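# Lay four long profiles flat along the cart floor

## Task

Put all four long profiles flat on the floor of the cart, lying next to one another and running the long way of the cart. Anything already in place must stay that way at the end. Finish with both grippers empty and withdrawn from the cart, released and clear, with the robot upright, not tipped, and in contact with nothing.

## Robot and tools

ROBOT. A Rainbow Robotics RB-Y1. It has a two-wheel differential base with rear casters, 0.66 m long and 0.58 m wide, whose front edge sits 0.10 m ahead of the wheel axle. On top is a folding leg (ankle, knee, hip), a torso, a head with head_camera, and two 7-joint arms, each ending in a parallel gripper with a wrist camera (left_wrist_camera, right_wrist_camera). The wrist camera cases stick out sideways and can collide; at the start pose the robot is about 0.73 m wide. Something may occasionally nudge a loose object.

FRAMES. All positions are in metres. The base frame has its origin on the floor between the drive wheels, x forward, y left, z up. chest, left_hand and right_hand are reported in it; a hand point is midway between the finger pads, the fingers point along the hand's -z and close along its x. Reported hand positions can be off, especially at long reach or under load. base_odometry is in the frame where the base started; heading is in rad (positive = left, -3.142 to 3.142), and it counts wheel rotation only, so slipping or being turned by contact is not seen.

move. One action per call. Optional keys: base, joints, min_time_s, contact_limits, plus cameras and blocking. An action needs base and/or joints, or contact_limits alone; an empty call just returns state and images.
- base: a single object {"x_m_s", "turn_rad_s", "for_s"}. These are velocities, not a pose: forward speed in m/s (0.005 to 0.4 either sign, or 0), left turn rate in rad/s (0.02 to 1.509 either sign, or 0), applied for for_s seconds (0.1 to 5, rounded to 1/30 s), then braked. Omitted velocities are 0; no sideways motion. Acceleration is 0.4 m/s² (turns 0.5 rad/s²), so the base coasts up to 1 s (turns 3.1 s) after for_s. Distance is roughly speed × for_s, or 0.4 × for_s² (turns 0.5 × for_s²) when too short to reach speed. If |x| + 0.27|turn| exceeds 0.4, both scale down. Tiny commands may undershoot badly.
- joints: one flat object of absolute targets keyed by joint name, covering both arms, torso, head and grippers together. Angles in rad, grippers as pad opening in m. Ranges: torso_squat_rad 0–1.2 (larger lowers the chest); torso_shift_rad -0.3–0.6 (positive hips forward); torso_pitch_rad -0.2–1.4 (positive leans forward); torso_yaw_rad -1.5–1.5 (positive left; raise both arms outward by 0.2 rad or more first). Combined torso limits: squat+shift ≤ 1.52; squat−shift+pitch ≤ 1.57; shift+0.5·pitch−0.4·squat ≤ 0.7; shift+0.3·pitch−0.5·squat ≤ 0.39; breaking one gives off_target. Left arm: shoulder_pitch ±2.356 (negative swings forward/up), shoulder_roll 0–3.141 (positive lifts outward), shoulder_yaw ±2.094, elbow -2.617–0.01 (negative bends), forearm_roll ±3.141, wrist_pitch -1.57–1.919, hand_roll ±2.705, gripper 0–0.1. Right arm is the same except right_shoulder_roll_rad is -3.141–0 (negative lifts outward); yaw and rolls share the left arm's sign sense. head_pan_rad ±0.523 (positive left), head_tilt_rad -0.35–1.57 (positive down). A joint you omit may keep chasing an older target.
- min_time_s: 0.1–8 s, the shortest duration for arm, head and torso motions in this action.
- contact_limits: {"left_gripper_m", "right_gripper_m"} motor current in mA, 200–672.5 (default 672.5), persisting until changed. To grip, command an opening at least 0.005 m below the object's width; pads then squeeze about 44–55 N each, scaled by (limit − 100 mA).
- cameras: list of head_camera, left_wrist_camera, right_wrist_camera or all; omitted means all, [] means none.
- blocking: true/omitted returns when everything is at rest; false returns within about 0.5 s while motion continues. A later move overrides only the parts it names.

wait {seconds 0–10, cameras}: lets time pass with no new command and returns state; it returns early once running moves rest. stop {}: brakes all running motions (status "stopped"); braking can drift off path and may keep pressing. zoom_image {camera, region [x0,y0,x1,y1] in pixels, at most 504×504}: enlarges part of that camera's latest image. head_camera is 896×504, wrist cameras 644×364. finished_scene {scene, check}: call it twice in separate replies; the first submits your check (per condition: what images and readings show, what they cannot, how it could fail), the second ends the scene irreversibly.

RESULTS. "move" reads done or the worst status. joint_status/base_status: moving, done, off_target (rested short, may still push), stopped, not_followed (arm collision check withheld the command; "joint command not followed" with a cause), time_out, contact_stop (torso only), limit_stop_at_<name> (built-in or body-proximity guard), torque_fault, limit_stop_at_motor_heat. A contact_stop or time_out halts that whole group (torso, left arm, or right arm). Any unrequested stop or a refused call cancels later move/wait/finished_scene calls in the same reply. on_its_own lists uncommanded behaviour; "held at" is a target. motor_effort shows wheel load in % (bracket = peak); at rest normally under 30, higher means pushing something. wheel_motors_off = 1 when wheels are cut for 2 s after stalling. Wrist force/torque are raw, uncalibrated (up to 16 N offset per axis) and include hand weight. Joint torques include arm weight. Motor temperatures appear per arm; MOTOR HOT at 65 °C, brakes at 80 °C for 30–60 s.

AVOID. Driving into furniture (wheels spin, base can turn or tip, especially if the body snags on an edge). Heavy loads far forward (tipping; each arm rated 3 kg). Arms striking or pressing each other, including cameras and fingers. Contact torque reaching load limits (shoulders 63, elbow 32.4, wrist joints 22.5 N m) causes a 10 s freeze. Long stretched-out holds overheat motors. Dropping, slamming or shoving objects, and releasing a moving piece. End released, arms away from the cart, upright and touching nothing.

Each tool is called as a command line: name --argument value for each argument, lists and objects as JSON in quotes; but a table of rows of numbers goes row by row, as --pt "numbers of a row", without its own name.

## Session

move

Scene clock: 0.00 s.
Joint torques (N m): no reading
Motor temperatures (°C): left_arm=[35 33 34 36 43 38 45] | right_arm=[38 41 34 41 42 41 38]
Wrist force (N): no reading
Wrist torque (N m): no reading
Wrist force, peak (N): no reading
base_odometry: x=+0.000 y=+0.000 heading=+0.000
base_status: not commanded
joint_positions: torso_squat_rad=+0.350 torso_shift_rad=+0.000 torso_pitch_rad=+0.000 torso_yaw_rad=+0.000 left_shoulder_pitch_rad=+0.020 left_shoulder_roll_rad=+0.015 left_shoulder_yaw_rad=-0.005 left_elbow_rad=-0.192 left_forearm_roll_rad=-0.008 left_wrist_pitch_rad=-0.045 left_hand_roll_rad=+0.025 left_gripper_m=+0.101 right_shoulder_pitch_rad=-0.036 right_shoulder_roll_rad=-0.016 right_shoulder_yaw_rad=+0.004 right_elbow_rad=-0.198 right_forearm_roll_rad=-0.043 right_wrist_pitch_rad=-0.006 right_hand_roll_rad=+0.044 right_gripper_m=+0.100 head_pan_rad=+0.000 head_tilt_rad=+0.400
joint_status: not commanded
wheel_motors_off: 0
motor_effort: left_wheel=+1 right_wheel=+1
chest: x=-0.2280 y=+0.0003 z=+1.2475 quat_wxyz=(+1.000, +0.000, +0.000, +0.000) (m; base frame)
left_hand: x=-0.1388 y=+0.2314 z=+0.5683 quat_wxyz=(+0.994, +0.006, -0.109, +0.008) (m; base frame)
right_hand: x=-0.1043 y=-0.2304 z=+0.5727 quat_wxyz=(+0.993, -0.008, -0.119, +0.009) (m; base frame)
pictures: head_camera, left_wrist_camera, right_wrist_camera

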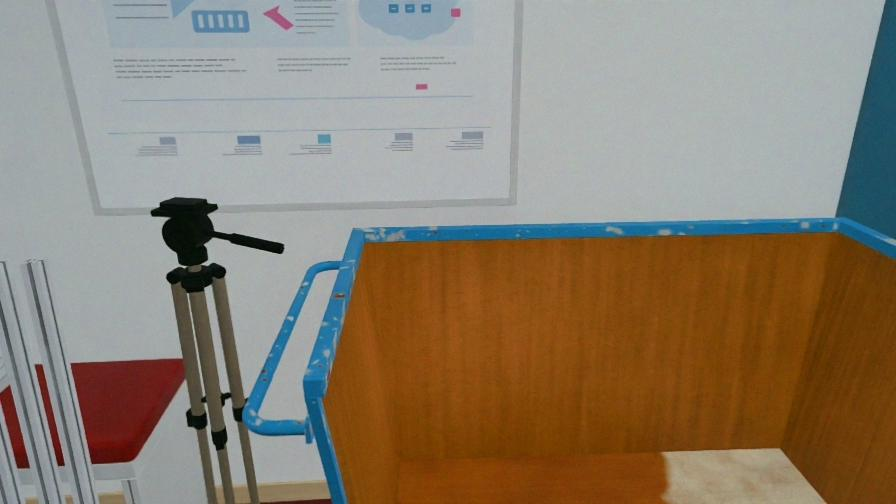

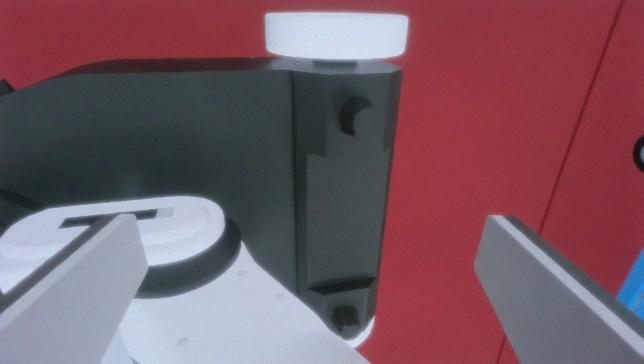

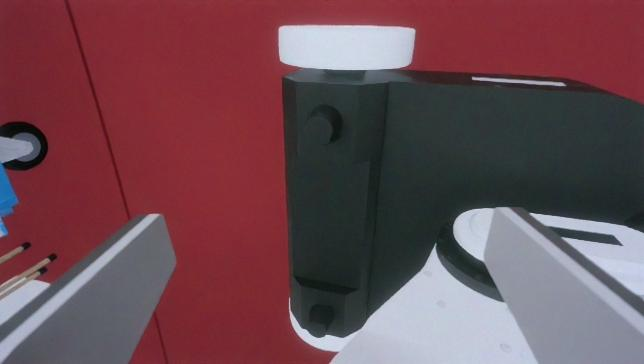

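move --joints '{"head_tilt_rad":0.75,"head_pan_rad":0.0}' --cameras '["head_camera"]'

move --joints '{"head_tilt_rad":0.75,"head_pan_rad":0.52}' --cameras '["head_camera"]'

move --joints '{"head_tilt_rad":0.75,"head_pan_rad":-0.52}' --cameras '["head_camera"]'

Scene clock: 4.63 s.
Joint torques (N m): left_arm=[-1.19 1.06 0.51 -1.06 -0.05 -0.38 0.31] | right_arm=[-3.95 -1.2 0.39 -1.71 0.52 -0.66 -0.24]
Motor temperatures (°C): left_arm=[35 33 34 36 43 38 45] | right_arm=[38 41 34 40 42 41 38]
Wrist force (N): left_arm=[-2.4 0.7 -8.8] | right_arm=[-6.5 -4.6 -11.7]
Wrist torque (N m): left_arm=[-0.33 -0.31 0.21] | right_arm=[0.07 -0.58 -0.37]
Wrist force, peak (N): left_arm=[-3.0 0.8 -9.2] | right_arm=[-6.8 -4.6 -12.0]
move: done
base_odometry: x=+0.000 y=+0.000 heading=+0.000
base_status: not commanded
joint_positions: torso_squat_rad=+0.350 torso_shift_rad=+0.000 torso_pitch_rad=+0.000 torso_yaw_rad=+0.000 left_shoulder_pitch_rad=+0.020 left_shoulder_roll_rad=+0.015 left_shoulder_yaw_rad=-0.005 left_elbow_rad=-0.192 left_forearm_roll_rad=-0.008 left_wrist_pitch_rad=-0.045 left_hand_roll_rad=+0.025 left_gripper_m=+0.101 right_shoulder_pitch_rad=-0.036 right_shoulder_roll_rad=-0.016 right_shoulder_yaw_rad=+0.004 right_elbow_rad=-0.198 right_forearm_roll_rad=-0.043 right_wrist_pitch_rad=-0.006 right_hand_roll_rad=+0.044 right_gripper_m=+0.100 head_pan_rad=+0.000 head_tilt_rad=+0.750
joint_status: all done
wheel_motors_off: 0
motor_effort: left_wheel=+0(1) right_wheel=+1(3)
chest: x=-0.2280 y=+0.0003 z=+1.2475 quat_wxyz=(+1.000, +0.000, +0.000, +0.000) (m; base frame)
left_hand: x=-0.1388 y=+0.2314 z=+0.5683 quat_wxyz=(+0.994, +0.006, -0.109, +0.008) (m; base frame)
right_hand: x=-0.1043 y=-0.2304 z=+0.5727 quat_wxyz=(+0.993, -0.008, -0.119, +0.009) (m; base frame)
pictures: head_camera
camera_calibration:
head_camera: T_world_to_cam=[[-0.0588422, -0.998214, 0.0102758, -0.021029], [-0.64463, 0.0301356, -0.7639, 1.02976], [0.762227, -0.0515737, -0.645252, 1.03229], [0, 0, 0, 1]] pos_world=[-0.124257, 0.00121485, 1.45294]

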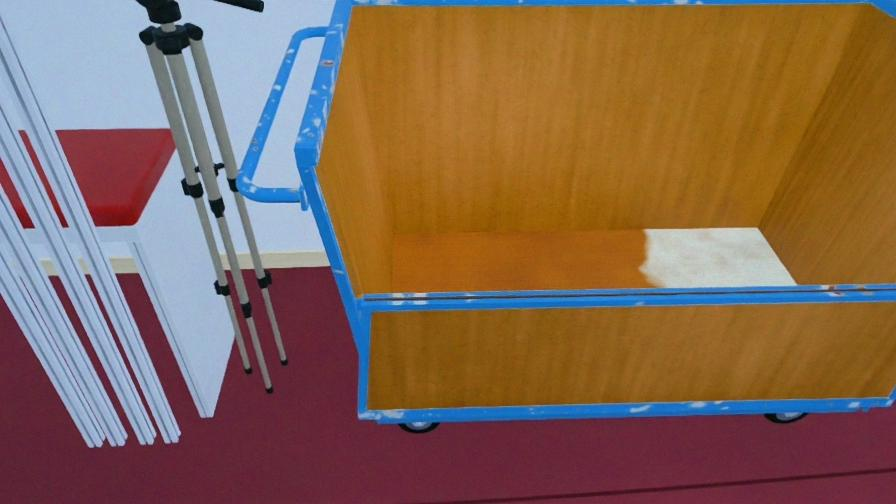

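Scene clock: 5.63 s.
Joint torques (N m): left_arm=[-1.4 0.3 -0.22 -1.04 -0.1 -0.44 0.41] | right_arm=[-3.8 -1.4 0.6 -1.85 0.3 -0.68 -0.19]
Motor temperatures (°C): left_arm=[35 33 34 36 43 38 45] | right_arm=[38 41 34 40 42 41 38]
Wrist force (N): left_arm=[-2.6 0.2 -8.8] | right_arm=[-6.7 -4.4 -11.8]
Wrist torque (N m): left_arm=[-0.29 -0.33 0.21] | right_arm=[0.04 -0.59 -0.36]
Wrist force, peak (N): left_arm=[-2.9 0.5 -9.1] | right_arm=[-6.7 -4.7 -11.9]
move: done
base_odometry: x=+0.000 y=+0.000 heading=+0.000
base_status: not commanded
joint_positions: torso_squat_rad=+0.350 torso_shift_rad=+0.000 torso_pitch_rad=+0.000 torso_yaw_rad=+0.000 left_shoulder_pitch_rad=+0.020 left_shoulder_roll_rad=+0.015 left_shoulder_yaw_rad=-0.005 left_elbow_rad=-0.192 left_forearm_roll_rad=-0.008 left_wrist_pitch_rad=-0.045 left_hand_roll_rad=+0.025 left_gripper_m=+0.101 right_shoulder_pitch_rad=-0.036 right_shoulder_roll_rad=-0.016 right_shoulder_yaw_rad=+0.004 right_elbow_rad=-0.198 right_forearm_roll_rad=-0.043 right_wrist_pitch_rad=-0.006 right_hand_roll_rad=+0.044 right_gripper_m=+0.100 head_pan_rad=+0.520 head_tilt_rad=+0.750
joint_status: all done
wheel_motors_off: 0
motor_effort: left_wheel=+0(1) right_wheel=+0(3)
chest: x=-0.2280 y=+0.0003 z=+1.2475 quat_wxyz=(+1.000, +0.000, +0.000, +0.000) (m; base frame)
left_hand: x=-0.1388 y=+0.2314 z=+0.5683 quat_wxyz=(+0.994, +0.006, -0.109, +0.008) (m; base frame)
right_hand: x=-0.1043 y=-0.2304 z=+0.5727 quat_wxyz=(+0.993, -0.008, -0.119, +0.009) (m; base frame)
pictures: head_camera
camera_calibration:
head_camera: T_world_to_cam=[[0.444912, -0.895516, 0.0101949, 0.0828117], [-0.574699, -0.294217, -0.763648, 1.04395], [0.686858, 0.333897, -0.645553, 1.01701], [0, 0, 0, 1]] pos_world=[-0.13543, 0.0417298, 1.4529]

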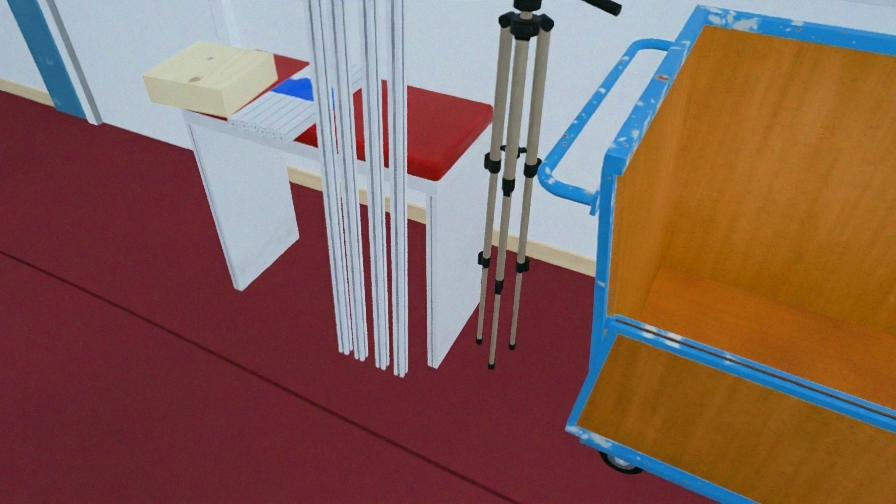

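Scene clock: 7.00 s.
Joint torques (N m): left_arm=[-1.35 -0.02 -1.23 -1.04 -0.21 -0.57 0.11] | right_arm=[-3.71 -0.92 0.2 -1.81 0.08 -0.62 -0.42]
Motor temperatures (°C): left_arm=[35 33 34 36 43 38 45] | right_arm=[38 41 34 40 42 41 38]
Wrist force (N): left_arm=[-2.6 0.7 -8.6] | right_arm=[-6.4 -4.5 -11.7]
Wrist torque (N m): left_arm=[-0.32 -0.36 0.22] | right_arm=[0.07 -0.56 -0.36]
Wrist force, peak (N): left_arm=[-2.6 0.4 -9.3] | right_arm=[-6.6 -4.8 -12.1]
move: done
base_odometry: x=+0.000 y=+0.000 heading=+0.000
base_status: not commanded
joint_positions: torso_squat_rad=+0.350 torso_shift_rad=+0.000 torso_pitch_rad=+0.000 torso_yaw_rad=+0.000 left_shoulder_pitch_rad=+0.020 left_shoulder_roll_rad=+0.015 left_shoulder_yaw_rad=-0.005 left_elbow_rad=-0.192 left_forearm_roll_rad=-0.008 left_wrist_pitch_rad=-0.045 left_hand_roll_rad=+0.025 left_gripper_m=+0.101 right_shoulder_pitch_rad=-0.036 right_shoulder_roll_rad=-0.016 right_shoulder_yaw_rad=+0.004 right_elbow_rad=-0.198 right_forearm_roll_rad=-0.043 right_wrist_pitch_rad=-0.006 right_hand_roll_rad=+0.044 right_gripper_m=+0.100 head_pan_rad=-0.520 head_tilt_rad=+0.750
joint_status: all done
wheel_motors_off: 0
motor_effort: left_wheel=+0(1) right_wheel=-1(2)
chest: x=-0.2280 y=+0.0003 z=+1.2475 quat_wxyz=(+1.000, +0.000, +0.000, +0.000) (m; base frame)
left_hand: x=-0.1388 y=+0.2314 z=+0.5683 quat_wxyz=(+0.994, +0.006, -0.109, +0.008) (m; base frame)
right_hand: x=-0.1043 y=-0.2304 z=+0.5727 quat_wxyz=(+0.993, -0.008, -0.119, +0.009) (m; base frame)
pictures: head_camera
camera_calibration:
head_camera: T_world_to_cam=[[-0.547041, -0.837044, 0.0101512, -0.121491], [-0.544162, 0.346364, -0.764147, 1.05067], [0.636108, -0.423544, -0.644963, 1.00606], [0, 0, 0, 1]] pos_world=[-0.134691, -0.0394964, 1.45297]

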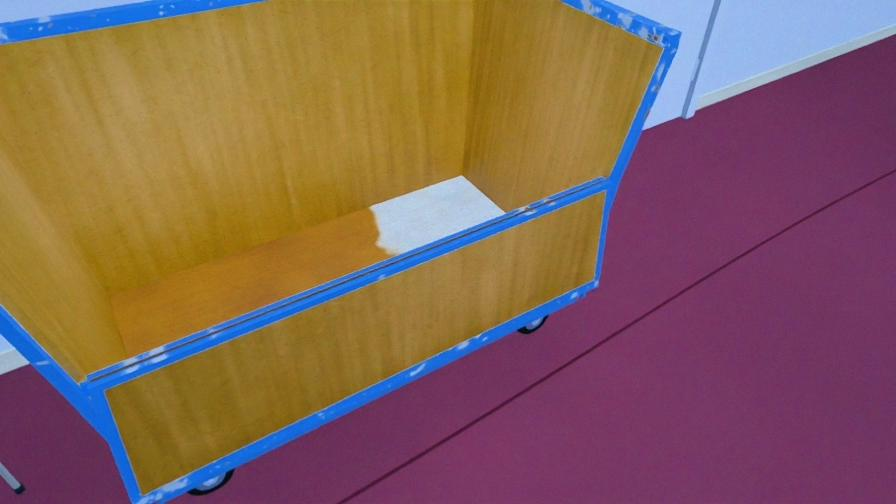

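move --joints '{"head_tilt_rad":0.35,"head_pan_rad":0.52}' --cameras '["head_camera"]'

zoom_image --camera "head_camera" --region '[100, 200, 500, 500]'

move --joints '{"head_tilt_rad":0.9,"head_pan_rad":0.52}' --cameras '["head_camera"]'

zoom_image --camera "head_camera" --region '[100, 0, 500, 300]'

Scene clock: 12.73 s.
Joint torques (N m): left_arm=[-1.51 0.66 -0.92 -1.04 0.05 -0.21 -0.04] | right_arm=[-3.58 -0.42 0.42 -1.68 0.02 -0.83 -0.37]
Motor temperatures (°C): left_arm=[35 33 34 36 43 38 45] | right_arm=[38 41 34 40 42 41 38]
Wrist force (N): left_arm=[-2.4 0.3 -8.5] | right_arm=[-6.4 -4.7 -11.8]
Wrist torque (N m): left_arm=[-0.29 -0.33 0.20] | right_arm=[0.09 -0.58 -0.35]
Wrist force, peak (N): left_arm=[-2.6 0.7 -9.1] | right_arm=[-6.6 -4.8 -12.1]
move: done
base_odometry: x=+0.000 y=+0.000 heading=+0.000
base_status: not commanded
joint_positions: torso_squat_rad=+0.350 torso_shift_rad=+0.000 torso_pitch_rad=+0.000 torso_yaw_rad=+0.000 left_shoulder_pitch_rad=+0.020 left_shoulder_roll_rad=+0.015 left_shoulder_yaw_rad=-0.005 left_elbow_rad=-0.192 left_forearm_roll_rad=-0.008 left_wrist_pitch_rad=-0.045 left_hand_roll_rad=+0.025 left_gripper_m=+0.101 right_shoulder_pitch_rad=-0.036 right_shoulder_roll_rad=-0.016 right_shoulder_yaw_rad=+0.004 right_elbow_rad=-0.198 right_forearm_roll_rad=-0.043 right_wrist_pitch_rad=-0.006 right_hand_roll_rad=+0.044 right_gripper_m=+0.100 head_pan_rad=+0.520 head_tilt_rad=+0.350
joint_status: all done
wheel_motors_off: 0
motor_effort: left_wheel=+1(1) right_wheel=+0(3)
chest: x=-0.2280 y=+0.0003 z=+1.2475 quat_wxyz=(+1.000, +0.000, +0.000, +0.000) (m; base frame)
left_hand: x=-0.1388 y=+0.2314 z=+0.5683 quat_wxyz=(+0.994, +0.006, -0.109, +0.008) (m; base frame)
right_hand: x=-0.1043 y=-0.2304 z=+0.5727 quat_wxyz=(+0.993, -0.008, -0.119, +0.009) (m; base frame)
pictures: head_camera
camera_calibration:
head_camera: T_world_to_cam=[[0.445731, -0.895066, -0.0134677, 0.117233], [-0.272411, -0.121295, -0.954505, 1.38242], [0.852711, 0.429121, -0.297891, 0.547873], [0, 0, 0, 1]] pos_world=[-0.142845, 0.0375082, 1.48431]

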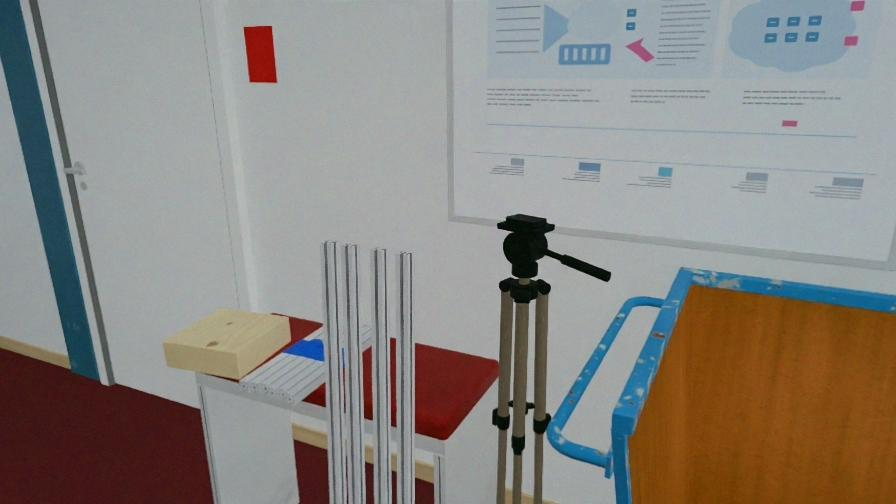

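Scaled by 1.260 from the camera's 896x504 image, which has a finer 1280x720 frame.

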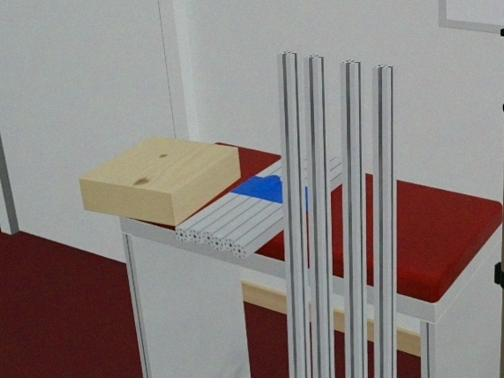

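Scene clock: 13.77 s.
Joint torques (N m): left_arm=[-1.13 0.11 0.08 -0.79 -0.14 -0.57 0.18] | right_arm=[-3.98 -1.5 0.51 -1.55 0.14 -0.49 -0.23]
Motor temperatures (°C): left_arm=[35 33 34 36 43 38 45] | right_arm=[38 41 34 40 42 41 38]
Wrist force (N): left_arm=[-2.9 0.7 -9.0] | right_arm=[-6.5 -4.7 -11.7]
Wrist torque (N m): left_arm=[-0.32 -0.38 0.19] | right_arm=[0.08 -0.56 -0.37]
Wrist force, peak (N): left_arm=[-2.9 0.7 -9.0] | right_arm=[-6.7 -4.8 -12.0]
move: done
base_odometry: x=+0.000 y=+0.000 heading=+0.000
base_status: not commanded
joint_positions: torso_squat_rad=+0.350 torso_shift_rad=+0.000 torso_pitch_rad=+0.000 torso_yaw_rad=+0.000 left_shoulder_pitch_rad=+0.020 left_shoulder_roll_rad=+0.015 left_shoulder_yaw_rad=-0.005 left_elbow_rad=-0.192 left_forearm_roll_rad=-0.008 left_wrist_pitch_rad=-0.045 left_hand_roll_rad=+0.025 left_gripper_m=+0.101 right_shoulder_pitch_rad=-0.036 right_shoulder_roll_rad=-0.016 right_shoulder_yaw_rad=+0.004 right_elbow_rad=-0.198 right_forearm_roll_rad=-0.043 right_wrist_pitch_rad=-0.006 right_hand_roll_rad=+0.044 right_gripper_m=+0.100 head_pan_rad=+0.520 head_tilt_rad=+0.900
joint_status: all done
wheel_motors_off: 0
motor_effort: left_wheel=+1(1) right_wheel=+0(2)
chest: x=-0.2280 y=+0.0003 z=+1.2475 quat_wxyz=(+1.000, +0.000, +0.000, +0.000) (m; base frame)
left_hand: x=-0.1388 y=+0.2314 z=+0.5683 quat_wxyz=(+0.994, +0.006, -0.109, +0.008) (m; base frame)
right_hand: x=-0.1043 y=-0.2304 z=+0.5727 quat_wxyz=(+0.993, -0.008, -0.119, +0.009) (m; base frame)
pictures: head_camera
camera_calibration:
head_camera: T_world_to_cam=[[0.446715, -0.894477, 0.0188809, 0.0706093], [-0.667482, -0.347254, -0.658697, 0.872943], [0.595746, 0.281647, -0.752171, 1.15261], [0, 0, 0, 1]] pos_world=[-0.135529, 0.0416633, 1.44063]

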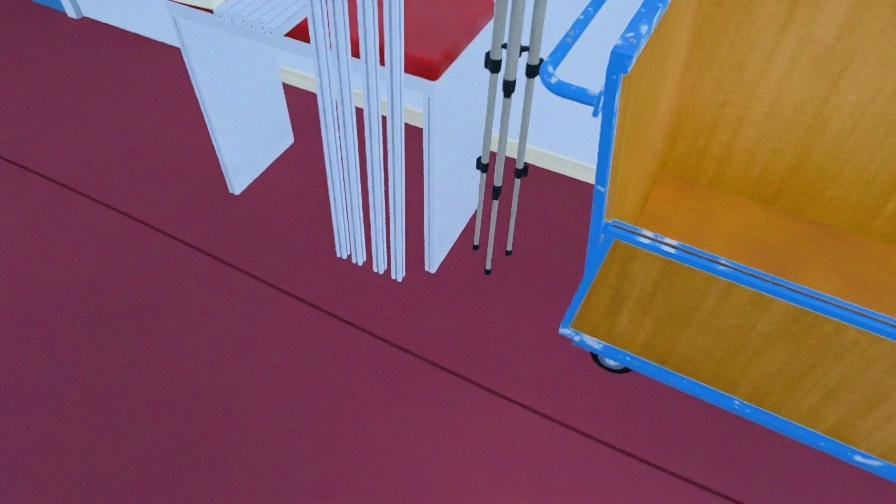

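Scaled by 1.260 from the camera's 896x504 image, which has a finer 1280x720 frame.

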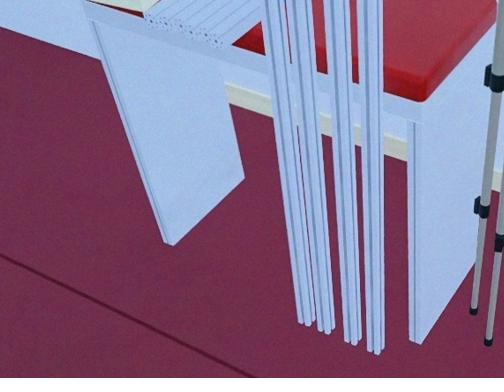

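move --joints '{"torso_pitch_rad":0.5,"head_tilt_rad":0.4,"head_pan_rad":0}' --cameras '["head_camera"]'

move --joints '{"torso_squat_rad":0.6,"head_pan_rad":0.52}' --cameras '["head_camera"]'

Scene clock: 91.50 s.
Joint torques (N m): left_arm=[10.99 -0.21 -0.71 3.64 0.06 0.71 -0.02] | right_arm=[9.14 -0.24 0.12 3.46 0.13 0.52 -0.16]
Motor temperatures (°C): left_arm=[35 33 34 36 43 38 45] | right_arm=[37 40 34 40 42 41 38]
Wrist force (N): left_arm=[1.0 0.8 -8.6] | right_arm=[-3.4 -5.1 -11.7]
Wrist torque (N m): left_arm=[-0.39 -0.10 0.17] | right_arm=[0.13 -0.38 -0.33]
Wrist force, peak (N): left_arm=[-2.7 0.6 -9.2] | right_arm=[-6.7 -4.9 -11.9]
move: done
base_odometry: x=+0.000 y=+0.000 heading=+0.000
base_status: not commanded
joint_positions: torso_squat_rad=+0.350 torso_shift_rad=+0.000 torso_pitch_rad=+0.500 torso_yaw_rad=+0.000 left_shoulder_pitch_rad=+0.020 left_shoulder_roll_rad=+0.015 left_shoulder_yaw_rad=-0.005 left_elbow_rad=-0.192 left_forearm_roll_rad=-0.008 left_wrist_pitch_rad=-0.045 left_hand_roll_rad=+0.025 left_gripper_m=+0.101 right_shoulder_pitch_rad=-0.036 right_shoulder_roll_rad=-0.016 right_shoulder_yaw_rad=+0.004 right_elbow_rad=-0.198 right_forearm_roll_rad=-0.043 right_wrist_pitch_rad=-0.006 right_hand_roll_rad=+0.044 right_gripper_m=+0.100 head_pan_rad=+0.000 head_tilt_rad=+0.400
joint_status: all done
wheel_motors_off: 0
motor_effort: left_wheel=+1(1) right_wheel=-1(2)
chest: x=-0.0797 y=+0.0003 z=+1.2096 quat_wxyz=(+0.969, +0.000, +0.247, +0.000) (m; base frame)
left_hand: x=-0.3270 y=+0.2314 z=+0.5708 quat_wxyz=(+0.990, +0.008, +0.140, +0.007) (m; base frame)
right_hand: x=-0.2946 y=-0.2304 z=+0.5581 quat_wxyz=(+0.991, -0.005, +0.130, +0.011) (m; base frame)
pictures: head_camera
camera_calibration:
head_camera: T_world_to_cam=[[-0.0564281, -0.998228, 0.0188709, -0.0179762], [-0.751528, 0.0300242, -0.659017, 0.989398], [0.657283, -0.0513692, -0.751891, 0.951462], [0, 0, 0, 1]] pos_world=[0.117167, 0.00122556, 1.36777]

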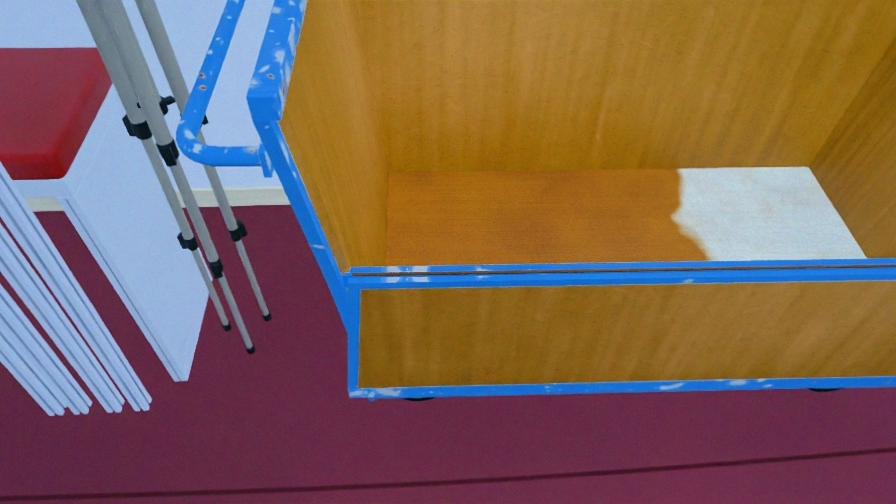

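Scene clock: 93.13 s.
Joint torques (N m): left_arm=[10.96 0.3 -0.22 3.37 0.01 0.71 0.19] | right_arm=[9.56 -0.41 0.01 3.68 0.13 0.58 -0.33]
Motor temperatures (°C): left_arm=[35 33 34 36 43 38 45] | right_arm=[37 40 34 40 42 41 38]
Wrist force (N): left_arm=[0.2 0.2 -8.8] | right_arm=[-3.7 -4.6 -12.3]
Wrist torque (N m): left_arm=[-0.29 -0.18 0.13] | right_arm=[0.11 -0.45 -0.30]
Wrist force, peak (N): left_arm=[-0.1 0.6 -9.3] | right_arm=[-3.7 -4.6 -12.3]
move: done
base_odometry: x=+0.000 y=+0.000 heading=+0.000
base_status: not commanded
joint_positions: torso_squat_rad=+0.600 torso_shift_rad=+0.000 torso_pitch_rad=+0.500 torso_yaw_rad=+0.000 left_shoulder_pitch_rad=+0.020 left_shoulder_roll_rad=+0.015 left_shoulder_yaw_rad=-0.005 left_elbow_rad=-0.192 left_forearm_roll_rad=-0.008 left_wrist_pitch_rad=-0.045 left_hand_roll_rad=+0.025 left_gripper_m=+0.101 right_shoulder_pitch_rad=-0.036 right_shoulder_roll_rad=-0.016 right_shoulder_yaw_rad=+0.004 right_elbow_rad=-0.198 right_forearm_roll_rad=-0.043 right_wrist_pitch_rad=-0.006 right_hand_roll_rad=+0.044 right_gripper_m=+0.100 head_pan_rad=+0.520 head_tilt_rad=+0.400
joint_status: all done
wheel_motors_off: 0
motor_effort: left_wheel=+1(2) right_wheel=+0(2)
chest: x=-0.0797 y=+0.0003 z=+1.1298 quat_wxyz=(+0.969, +0.000, +0.247, +0.000) (m; base frame)
left_hand: x=-0.3270 y=+0.2314 z=+0.4910 quat_wxyz=(+0.990, +0.008, +0.140, +0.007) (m; base frame)
right_hand: x=-0.2946 y=-0.2304 z=+0.4783 quat_wxyz=(+0.991, -0.005, +0.130, +0.011) (m; base frame)
pictures: head_camera
camera_calibration:
head_camera: T_world_to_cam=[[0.385568, -0.895423, -0.222612, 0.280469], [-0.724977, -0.144763, -0.673389, 0.954519], [0.570741, 0.421025, -0.704977, 0.833601], [0, 0, 0, 1]] pos_world=[0.108093, 0.0383501, 1.29287]

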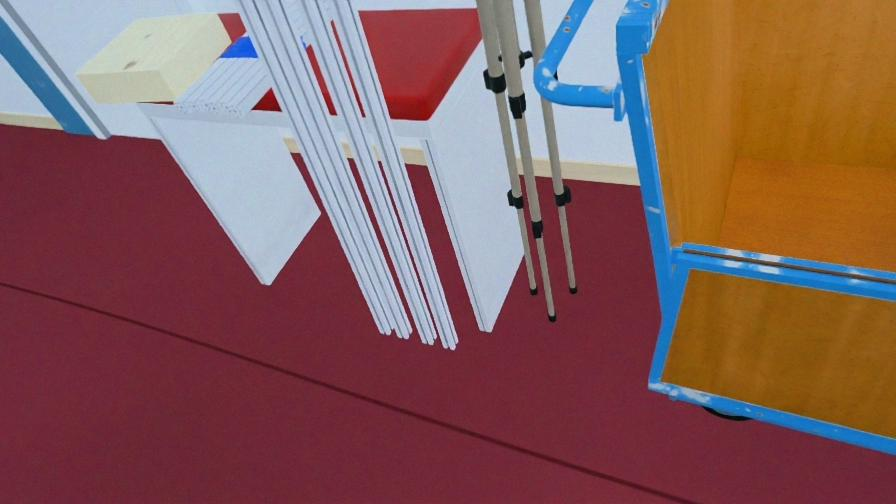

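move --base '{"turn_rad_s":0.8,"for_s":1.963}' --joints '{"torso_squat_rad":1.0,"torso_pitch_rad":0.35,"head_pan_rad":0,"head_tilt_rad":0.5}' --cameras '["head_camera"]'

move --base '{"x_m_s":0.3,"for_s":1.467}' --joints '{"left_shoulder_pitch_rad":-0.85,"left_elbow_rad":-0.7,"left_wrist_pitch_rad":-0.3,"left_hand_roll_rad":-1.57,"left_gripper_m":0.055,"left_forearm_roll_rad":0,"left_shoulder_yaw_rad":0,"left_shoulder_roll_rad":0.02}' --cameras '["head_camera"]'

move --base '{"turn_rad_s":-0.8,"for_s":1.963}' --joints '{"torso_squat_rad":1.2,"head_pan_rad":0.3}'

Scene clock: 136.10 s.
Joint torques (N m): left_arm=[7.48 0.3 -0.42 2.37 -0.1 0.16 0.12] | right_arm=[5.01 -1.04 -0.25 2.08 0.26 0.07 -0.32]
Motor temperatures (°C): left_arm=[35 33 34 36 43 38 45] | right_arm=[38 40 33 40 42 41 38]
Wrist force (N): left_arm=[-0.1 0.2 -8.8] | right_arm=[-4.2 -4.4 -12.1]
Wrist torque (N m): left_arm=[-0.29 -0.20 0.17] | right_arm=[0.09 -0.45 -0.31]
Wrist force, peak (N): left_arm=[-0.9 0.3 -9.5] | right_arm=[-4.5 -4.8 -12.5]
move: done
base_odometry: x=+0.000 y=+0.000 heading=+1.573
base_status: done (sent for 1.97 of 1.97 s)
joint_positions: torso_squat_rad=+1.000 torso_shift_rad=+0.000 torso_pitch_rad=+0.350 torso_yaw_rad=+0.000 left_shoulder_pitch_rad=+0.020 left_shoulder_roll_rad=+0.015 left_shoulder_yaw_rad=-0.005 left_elbow_rad=-0.192 left_forearm_roll_rad=-0.008 left_wrist_pitch_rad=-0.045 left_hand_roll_rad=+0.025 left_gripper_m=+0.101 right_shoulder_pitch_rad=-0.036 right_shoulder_roll_rad=-0.016 right_shoulder_yaw_rad=+0.004 right_elbow_rad=-0.198 right_forearm_roll_rad=-0.043 right_wrist_pitch_rad=-0.006 right_hand_roll_rad=+0.044 right_gripper_m=+0.100 head_pan_rad=+0.000 head_tilt_rad=+0.500
joint_status: all done
wheel_motors_off: 0
motor_effort: left_wheel=+4(45) right_wheel=+14(49)
chest: x=-0.1220 y=+0.0003 z=+0.9494 quat_wxyz=(+0.985, +0.000, +0.174, +0.000) (m; base frame)
left_hand: x=-0.2709 y=+0.2313 z=+0.2807 quat_wxyz=(+0.998, +0.008, +0.066, +0.007) (m; base frame)
right_hand: x=-0.2371 y=-0.2304 z=+0.2731 quat_wxyz=(+0.998, -0.006, +0.056, +0.010) (m; base frame)
pictures: head_camera
camera_calibration:
head_camera: T_world_to_cam=[[-0.0573657, -0.998224, 0.0160509, -0.0140777], [-0.717516, 0.0300445, -0.695894, 0.819476], [0.694176, -0.0514372, -0.717966, 0.775148], [0, 0, 0, 1]] pos_world=[0.0490904, 0.00119807, 1.12702]

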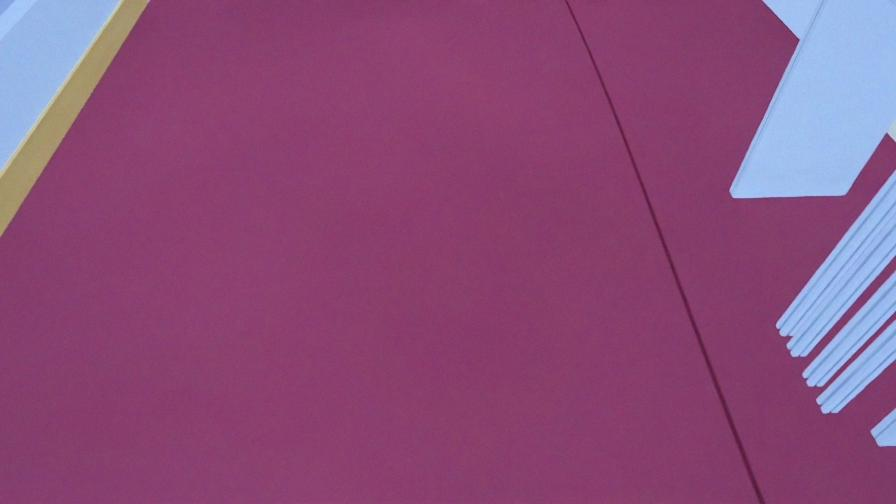

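Scene clock: 138.73 s.
Joint torques (N m): left_arm=[3.96 0.32 -0.2 0.55 -0.04 -0.1 0.72] | right_arm=[6.05 -0.81 -0.28 2.28 0.25 0.18 -0.22]
Motor temperatures (°C): left_arm=[35 33 34 36 43 38 45] | right_arm=[38 40 33 40 42 41 38]
Wrist force (N): left_arm=[-1.3 -0.3 -9.3] | right_arm=[-4.4 -4.3 -12.2]
Wrist torque (N m): left_arm=[-0.30 -0.28 0.22] | right_arm=[0.08 -0.48 -0.31]
Wrist force, peak (N): left_arm=[9.8 2.1 -11.1] | right_arm=[-5.2 -4.6 -12.3]
move: limit_stop_at_own_body_base
base_odometry: x=-0.001 y=+0.440 heading=+1.574
base_status: done (sent for 1.47 of 1.47 s)
joint_positions: torso_squat_rad=+1.000 torso_shift_rad=+0.000 torso_pitch_rad=+0.350 torso_yaw_rad=+0.000 left_shoulder_pitch_rad=-0.099 left_shoulder_roll_rad=+0.016 left_shoulder_yaw_rad=-0.004 left_elbow_rad=-0.278 left_forearm_roll_rad=+0.000 left_wrist_pitch_rad=-0.093 left_hand_roll_rad=-1.570 left_gripper_m=+0.055 right_shoulder_pitch_rad=-0.037 right_shoulder_roll_rad=-0.016 right_shoulder_yaw_rad=+0.004 right_elbow_rad=-0.198 right_forearm_roll_rad=-0.043 right_wrist_pitch_rad=-0.006 right_hand_roll_rad=+0.044 right_gripper_m=+0.100 head_pan_rad=+0.000 head_tilt_rad=+0.500
joint_status: left_shoulder_pitch_rad limit_stop_at_own_body_base (moved -0.119 of -0.870); left_shoulder_roll_rad limit_stop_at_own_body_base (moved +0.001 of +0.005); left_shoulder_yaw_rad limit_stop_at_own_body_base (moved +0.001 of +0.005); left_elbow_rad limit_stop_at_own_body_base (moved -0.086 of -0.508); left_wrist_pitch_rad limit_stop_at_own_body_base (moved -0.049 of -0.255); the others done
wheel_motors_off: 0
on_its_own: left_shoulder_pitch_rad is held at -0.098, not at your -0.850, since a limit_stop_at_own_body_base; left_elbow_rad is held at -0.278, not at your -0.700, since a limit_stop_at_own_body_base; left_wrist_pitch_rad is held at -0.093, not at your -0.300, since a limit_stop_at_own_body_base
motor_effort: left_wheel=+9(56) right_wheel=-14(53)
chest: x=-0.1219 y=+0.0003 z=+0.9494 quat_wxyz=(+0.985, +0.000, +0.174, +0.000) (m; base frame)
left_hand: x=-0.1339 y=+0.2245 z=+0.2639 quat_wxyz=(+0.692, +0.041, -0.040, -0.720) (m; base frame)
right_hand: x=-0.2370 y=-0.2304 z=+0.2731 quat_wxyz=(+0.998, -0.006, +0.056, +0.010) (m; base frame)
pictures: head_camera
camera_calibration:
head_camera: T_world_to_cam=[[-0.0574025, -0.998221, 0.0160917, -0.014109], [-0.717707, 0.0300567, -0.695696, 0.819346], [0.693975, -0.0514838, -0.718156, 0.775203], [0, 0, 0, 1]] pos_world=[0.0492695, 0.00119969, 1.12696]

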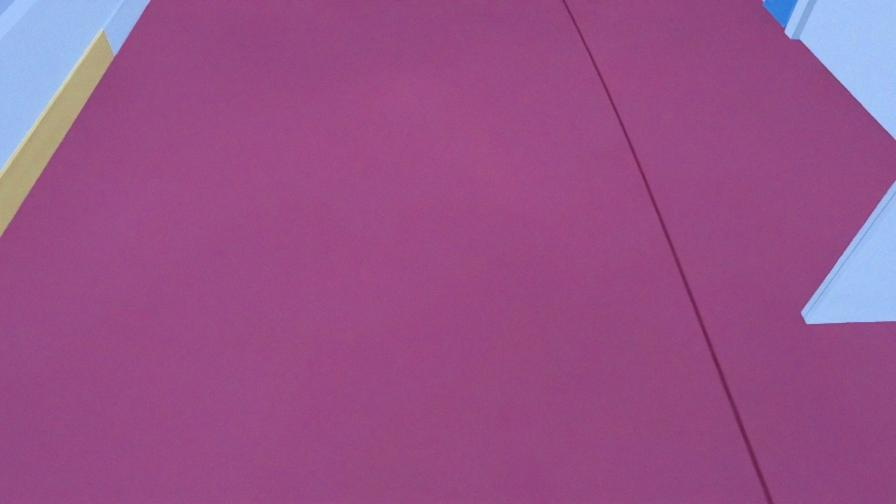

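not run: a stop that you did not command came earlier in this reply.

move --joints '{"torso_squat_rad":0.6,"right_elbow_rad":-0.6}' --cameras '[]'

move --base '{"turn_rad_s":-0.8,"for_s":1.963}' --joints '{"left_shoulder_pitch_rad":-0.85,"left_elbow_rad":-0.7,"left_wrist_pitch_rad":-0.3,"left_hand_roll_rad":-1.57,"right_elbow_rad":-2.2,"head_pan_rad":0.3}' --cameras '[]'

move --joints '{"torso_squat_rad":1.2}'

Scene clock: 147.40 s.
Joint torques (N m): left_arm=[4 0.43 0.03 0.58 0.09 -0.34 0.87] | right_arm=[2.24 -0.41 0.07 -1.92 0.3 -0.44 -0.3]
Motor temperatures (°C): left_arm=[35 33 34 36 43 38 45] | right_arm=[38 40 33 40 42 41 38]
Wrist force (N): left_arm=[-0.9 -0.2 -9.0] | right_arm=[-6.8 -4.0 -12.2]
Wrist torque (N m): left_arm=[-0.29 -0.20 0.21] | right_arm=[0.04 -0.61 -0.35]
Wrist force, peak (N): left_arm=[-1.1 -0.1 -9.7] | right_arm=[-6.1 -4.7 -12.7]
move: done
base_odometry: x=-0.001 y=+0.440 heading=+1.574
base_status: not commanded
joint_positions: torso_squat_rad=+0.600 torso_shift_rad=+0.000 torso_pitch_rad=+0.350 torso_yaw_rad=+0.000 left_shoulder_pitch_rad=-0.099 left_shoulder_roll_rad=+0.016 left_shoulder_yaw_rad=-0.004 left_elbow_rad=-0.278 left_forearm_roll_rad=+0.000 left_wrist_pitch_rad=-0.093 left_hand_roll_rad=-1.570 left_gripper_m=+0.055 right_shoulder_pitch_rad=-0.037 right_shoulder_roll_rad=-0.016 right_shoulder_yaw_rad=+0.004 right_elbow_rad=-0.600 right_forearm_roll_rad=-0.043 right_wrist_pitch_rad=-0.006 right_hand_roll_rad=+0.044 right_gripper_m=+0.100 head_pan_rad=+0.000 head_tilt_rad=+0.500
joint_status: all done
wheel_motors_off: 0
on_its_own: left_shoulder_pitch_rad is held at -0.098, not at your -0.850, since a limit_stop_at_own_body_base; left_elbow_rad is held at -0.278, not at your -0.700, since a limit_stop_at_own_body_base; left_wrist_pitch_rad is held at -0.093, not at your -0.300, since a limit_stop_at_own_body_base
motor_effort: left_wheel=+11(11) right_wheel=-11(14)
chest: x=-0.1218 y=+0.0003 z=+1.1489 quat_wxyz=(+0.985, +0.000, +0.174, +0.000) (m; base frame)
left_hand: x=-0.1339 y=+0.2245 z=+0.4634 quat_wxyz=(+0.692, +0.041, -0.040, -0.720) (m; base frame)
right_hand: x=-0.0424 y=-0.2264 z=+0.4769 quat_wxyz=(+0.989, -0.004, -0.145, +0.011) (m; base frame)
pictures: none
No camera images: "cameras" was empty.

Scene clock: 151.30 s.
Joint torques (N m): left_arm=[-16.71 -0.42 -0.18 -8.59 -0.07 -1.89 0.5] | right_arm=[-5.07 -0.15 0 -11.22 0.42 -1.87 -0.25]
Motor temperatures (°C): left_arm=[35 33 34 36 43 38 45] | right_arm=[38 40 33 41 42 41 38]
Wrist force (N): left_arm=[-0.7 -5.7 -3.9] | right_arm=[-10.4 -4.0 -4.4]
Wrist torque (N m): left_arm=[0.06 -0.19 0.21] | right_arm=[-0.05 -0.84 -0.37]
Wrist force, peak (N): left_arm=[-1.3 -2.7 -9.7] | right_arm=[-8.5 -4.0 -12.4]
move: done
base_odometry: x=-0.001 y=+0.440 heading=+0.001
base_status: done (sent for 1.97 of 1.97 s)
joint_positions: torso_squat_rad=+0.600 torso_shift_rad=+0.000 torso_pitch_rad=+0.350 torso_yaw_rad=+0.000 left_shoulder_pitch_rad=-0.850 left_shoulder_roll_rad=+0.016 left_shoulder_yaw_rad=-0.004 left_elbow_rad=-0.700 left_forearm_roll_rad=+0.000 left_wrist_pitch_rad=-0.300 left_hand_roll_rad=-1.570 left_gripper_m=+0.055 right_shoulder_pitch_rad=-0.036 right_shoulder_roll_rad=-0.016 right_shoulder_yaw_rad=+0.004 right_elbow_rad=-2.200 right_forearm_roll_rad=-0.043 right_wrist_pitch_rad=-0.006 right_hand_roll_rad=+0.044 right_gripper_m=+0.100 head_pan_rad=+0.300 head_tilt_rad=+0.500
joint_status: all done
wheel_motors_off: 0
motor_effort: left_wheel=+13(44) right_wheel=-1(45)
chest: x=-0.1219 y=+0.0003 z=+1.1489 quat_wxyz=(+0.985, +0.000, +0.174, +0.000) (m; base frame)
left_hand: x=+0.4844 y=+0.0667 z=+0.8298 quat_wxyz=(+0.442, +0.408, -0.524, -0.603) (m; base frame)
right_hand: x=+0.3213 y=-0.2127 z=+1.0741 quat_wxyz=(+0.586, +0.005, -0.811, +0.010) (m; base frame)
pictures: none
No camera images: "cameras" was empty.

Scene clock: 154.17 s.
Joint torques (N m): left_arm=[-16.59 0.47 -0.13 -9 0.18 -1.87 0.65] | right_arm=[-5.62 -0.05 0.21 -11.48 0.4 -1.62 -0.09]
Motor temperatures (°C): left_arm=[35 33 34 36 43 38 45] | right_arm=[38 40 33 41 42 41 38]
Wrist force (N): left_arm=[-1.0 -5.9 -4.1] | right_arm=[-10.5 -4.1 -4.0]
Wrist torque (N m): left_arm=[0.05 -0.27 0.21] | right_arm=[-0.04 -0.85 -0.40]
Wrist force, peak (N): left_arm=[-0.6 -6.8 -4.3] | right_arm=[-11.0 -4.2 -4.3]
move: done
base_odometry: x=-0.001 y=+0.440 heading=+0.001
base_status: not commanded
joint_positions: torso_squat_rad=+1.200 torso_shift_rad=+0.000 torso_pitch_rad=+0.350 torso_yaw_rad=+0.000 left_shoulder_pitch_rad=-0.850 left_shoulder_roll_rad=+0.016 left_shoulder_yaw_rad=-0.004 left_elbow_rad=-0.700 left_forearm_roll_rad=+0.000 left_wrist_pitch_rad=-0.300 left_hand_roll_rad=-1.570 left_gripper_m=+0.055 right_shoulder_pitch_rad=-0.036 right_shoulder_roll_rad=-0.016 right_shoulder_yaw_rad=+0.004 right_elbow_rad=-2.200 right_forearm_roll_rad=-0.043 right_wrist_pitch_rad=-0.006 right_hand_roll_rad=+0.044 right_gripper_m=+0.100 head_pan_rad=+0.300 head_tilt_rad=+0.500
joint_status: all done
wheel_motors_off: 0
motor_effort: left_wheel=+16(17) right_wheel=+4(5)
chest: x=-0.1219 y=+0.0003 z=+0.8248 quat_wxyz=(+0.985, +0.000, +0.174, +0.000) (m; base frame)
left_hand: x=+0.4844 y=+0.0667 z=+0.5057 quat_wxyz=(+0.442, +0.408, -0.524, -0.603) (m; base frame)
right_hand: x=+0.3213 y=-0.2128 z=+0.7501 quat_wxyz=(+0.586, +0.005, -0.811, +0.010) (m; base frame)
pictures: head_camera, left_wrist_camera, right_wrist_camera
camera_calibration:
head_camera: T_world_to_cam=[[0.222201, -0.9712, -0.0860052, 0.0996151], [-0.707899, -0.100043, -0.699193, 0.73656], [0.670452, 0.216244, -0.709741, 0.676451], [0, 0, 0, 1]] pos_world=[0.0457469, 0.024155, 1.00367]
left_wrist_camera: T_world_to_cam=[[-0.305734, -0.952106, -0.00455792, 0.213271], [-0.548235, 0.179955, -0.816734, 0.69853], [0.778438, -0.247205, -0.576996, 0.0100604], [0, 0, 0, 1]] pos_world=[0.440331, 0.0798389, 0.57729]
right_wrist_camera: T_world_to_cam=[[0.320086, 0.0141967, -0.947282, 0.612375], [-0.449159, 0.882645, -0.138543, 0.466252], [0.834147, 0.469826, 0.288899, -0.310679], [0, 0, 0, 1]] pos_world=[0.272561, -0.274263, 0.734442]

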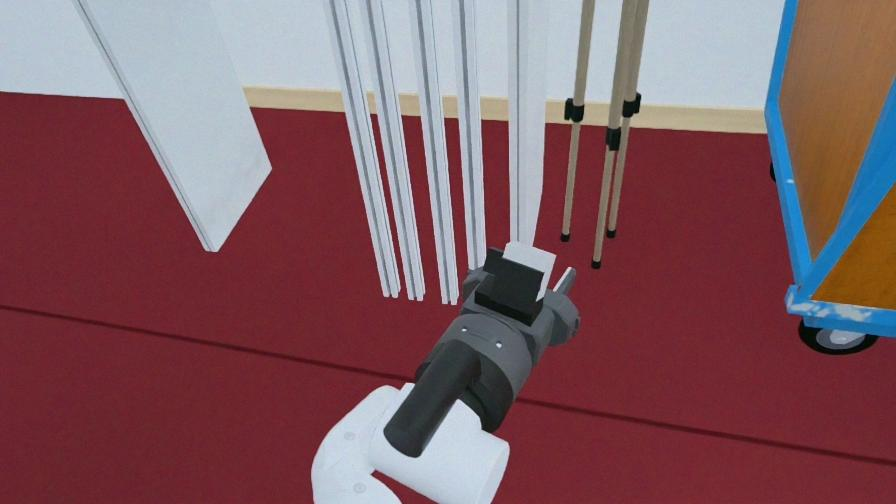

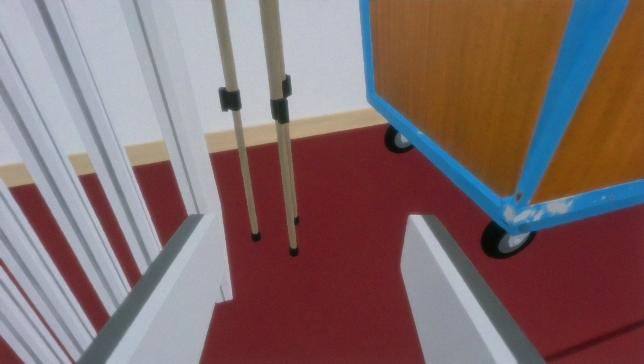

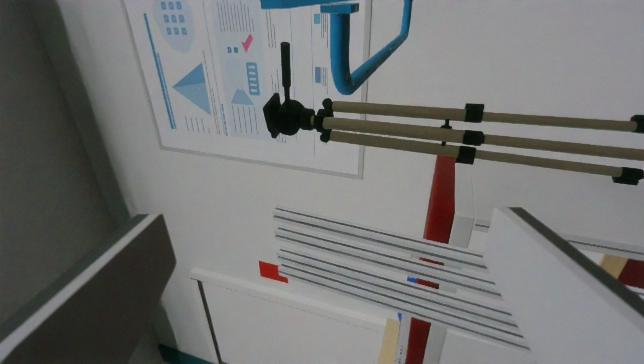

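move --joints '{"left_shoulder_yaw_rad":0.32,"left_shoulder_roll_rad":0.12}' --cameras '["head_camera","left_wrist_camera"]'

Scene clock: 179.07 s.
Joint torques (N m): left_arm=[-16.8 4.68 -0.77 -9.03 -0.02 -1.53 0.59] | right_arm=[-5.3 -0.66 0.27 -11.41 0.41 -2.04 -0.29]
Motor temperatures (°C): left_arm=[36 33 34 38 43 38 45] | right_arm=[37 40 33 42 42 41 38]
Wrist force (N): left_arm=[-1.3 -6.0 -4.2] | right_arm=[-10.6 -4.3 -4.1]
Wrist torque (N m): left_arm=[0.04 -0.29 0.21] | right_arm=[-0.01 -0.85 -0.40]
Wrist force, peak (N): left_arm=[-1.0 -6.4 -4.6] | right_arm=[-10.5 -4.3 -4.3]
move: done
base_odometry: x=-0.001 y=+0.440 heading=+0.001
base_status: not commanded
joint_positions: torso_squat_rad=+1.200 torso_shift_rad=+0.000 torso_pitch_rad=+0.350 torso_yaw_rad=+0.000 left_shoulder_pitch_rad=-0.850 left_shoulder_roll_rad=+0.120 left_shoulder_yaw_rad=+0.320 left_elbow_rad=-0.700 left_forearm_roll_rad=+0.000 left_wrist_pitch_rad=-0.300 left_hand_roll_rad=-1.570 left_gripper_m=+0.055 right_shoulder_pitch_rad=-0.036 right_shoulder_roll_rad=-0.016 right_shoulder_yaw_rad=+0.004 right_elbow_rad=-2.200 right_forearm_roll_rad=-0.043 right_wrist_pitch_rad=-0.006 right_hand_roll_rad=+0.044 right_gripper_m=+0.100 head_pan_rad=+0.300 head_tilt_rad=+0.500
joint_status: all done
wheel_motors_off: 0
motor_effort: left_wheel=+16(17) right_wheel=+1(5)
chest: x=-0.1219 y=+0.0003 z=+0.8248 quat_wxyz=(+0.985, +0.000, +0.174, +0.000) (m; base frame)
left_hand: x=+0.5108 y=+0.2463 z=+0.5164 quat_wxyz=(+0.544, +0.482, -0.467, -0.504) (m; base frame)
right_hand: x=+0.3213 y=-0.2128 z=+0.7501 quat_wxyz=(+0.586, +0.005, -0.811, +0.010) (m; base frame)
pictures: head_camera, left_wrist_camera
camera_calibration:
head_camera: T_world_to_cam=[[0.222207, -0.971201, -0.0859843, 0.0996071], [-0.707898, -0.100062, -0.699191, 0.736559], [0.670451, 0.216233, -0.709746, 0.676453], [0, 0, 0, 1]] pos_world=[0.0457467, 0.0241686, 1.00367]
left_wrist_camera: T_world_to_cam=[[0.0249181, -0.998584, 0.0470002, 0.208375], [-0.559745, -0.0528906, -0.826975, 0.757952], [0.82829, -0.00570144, -0.56027, -0.0534889], [0, 0, 0, 1]] pos_world=[0.463372, 0.247863, 0.587046]

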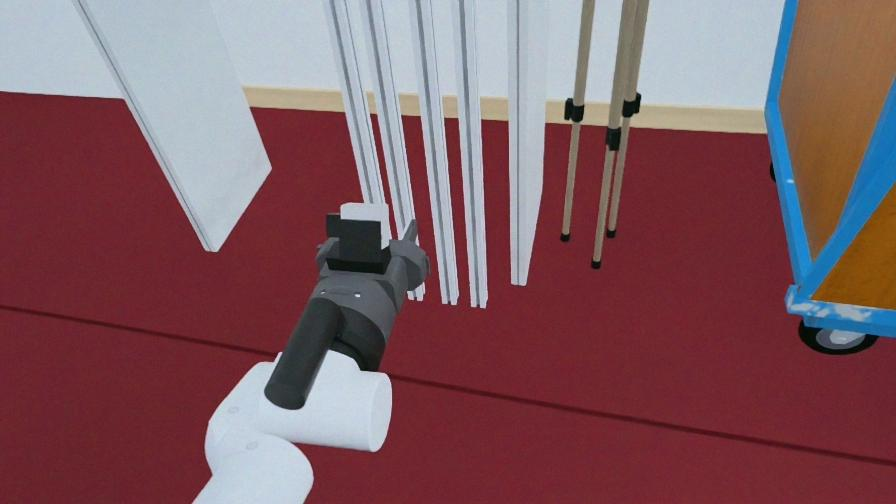

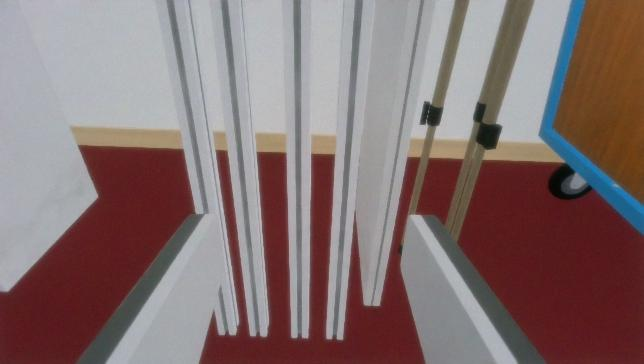

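move --base '{"x_m_s":0.3,"for_s":0.8}' --joints '{"left_shoulder_roll_rad":0.07}' --cameras '["head_camera","left_wrist_camera"]'

Scene clock: 187.90 s.
Joint torques (N m): left_arm=[-16.75 4.69 -1.32 -9.26 0.08 -1.75 0.65] | right_arm=[-5.02 -0.34 -0.23 -11.6 0.27 -2.1 -0.21]
Motor temperatures (°C): left_arm=[36 33 34 38 43 38 44] | right_arm=[37 40 33 42 42 41 38]
Wrist force (N): left_arm=[-1.2 -5.8 -3.9] | right_arm=[-10.2 -4.1 -4.0]
Wrist torque (N m): left_arm=[0.04 -0.29 0.22] | right_arm=[-0.05 -0.82 -0.39]
Wrist force, peak (N): left_arm=[0.3 -7.5 -3.7] | right_arm=[-10.8 -3.9 -4.5]
move: done
base_odometry: x=+0.239 y=+0.440 heading=+0.000
base_status: done (sent for 0.8 of 0.8 s)
joint_positions: torso_squat_rad=+1.200 torso_shift_rad=+0.000 torso_pitch_rad=+0.350 torso_yaw_rad=+0.000 left_shoulder_pitch_rad=-0.850 left_shoulder_roll_rad=+0.070 left_shoulder_yaw_rad=+0.320 left_elbow_rad=-0.700 left_forearm_roll_rad=+0.000 left_wrist_pitch_rad=-0.300 left_hand_roll_rad=-1.570 left_gripper_m=+0.055 right_shoulder_pitch_rad=-0.036 right_shoulder_roll_rad=-0.016 right_shoulder_yaw_rad=+0.004 right_elbow_rad=-2.200 right_forearm_roll_rad=-0.043 right_wrist_pitch_rad=-0.006 right_hand_roll_rad=+0.044 right_gripper_m=+0.100 head_pan_rad=+0.300 head_tilt_rad=+0.500
joint_status: all done
wheel_motors_off: 0
motor_effort: left_wheel=-9(46) right_wheel=+5(40)
chest: x=-0.1218 y=+0.0003 z=+0.8248 quat_wxyz=(+0.985, +0.000, +0.174, +0.000) (m; base frame)
left_hand: x=+0.5060 y=+0.2162 z=+0.5081 quat_wxyz=(+0.552, +0.461, -0.479, -0.503) (m; base frame)
right_hand: x=+0.3214 y=-0.2128 z=+0.7500 quat_wxyz=(+0.586, +0.005, -0.810, +0.010) (m; base frame)
pictures: head_camera, left_wrist_camera
camera_calibration:
head_camera: T_world_to_cam=[[0.222163, -0.971208, -0.0860153, 0.0996091], [-0.708009, -0.100042, -0.699081, 0.736488], [0.670348, 0.216209, -0.70985, 0.676472], [0, 0, 0, 1]] pos_world=[0.0458389, 0.0241613, 1.00363]
left_wrist_camera: T_world_to_cam=[[0.00367017, -0.995932, 0.0900359, 0.167054], [-0.571894, -0.0759496, -0.816804, 0.752773], [0.820319, -0.0484932, -0.569846, -0.0362793], [0, 0, 0, 1]] pos_world=[0.459654, 0.221788, 0.579154]

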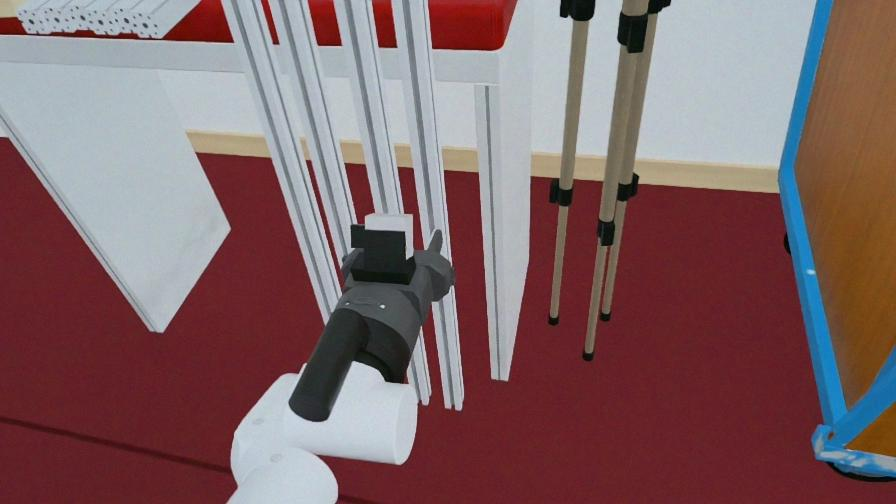

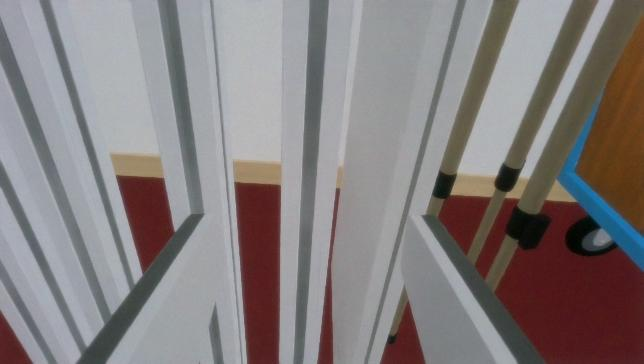

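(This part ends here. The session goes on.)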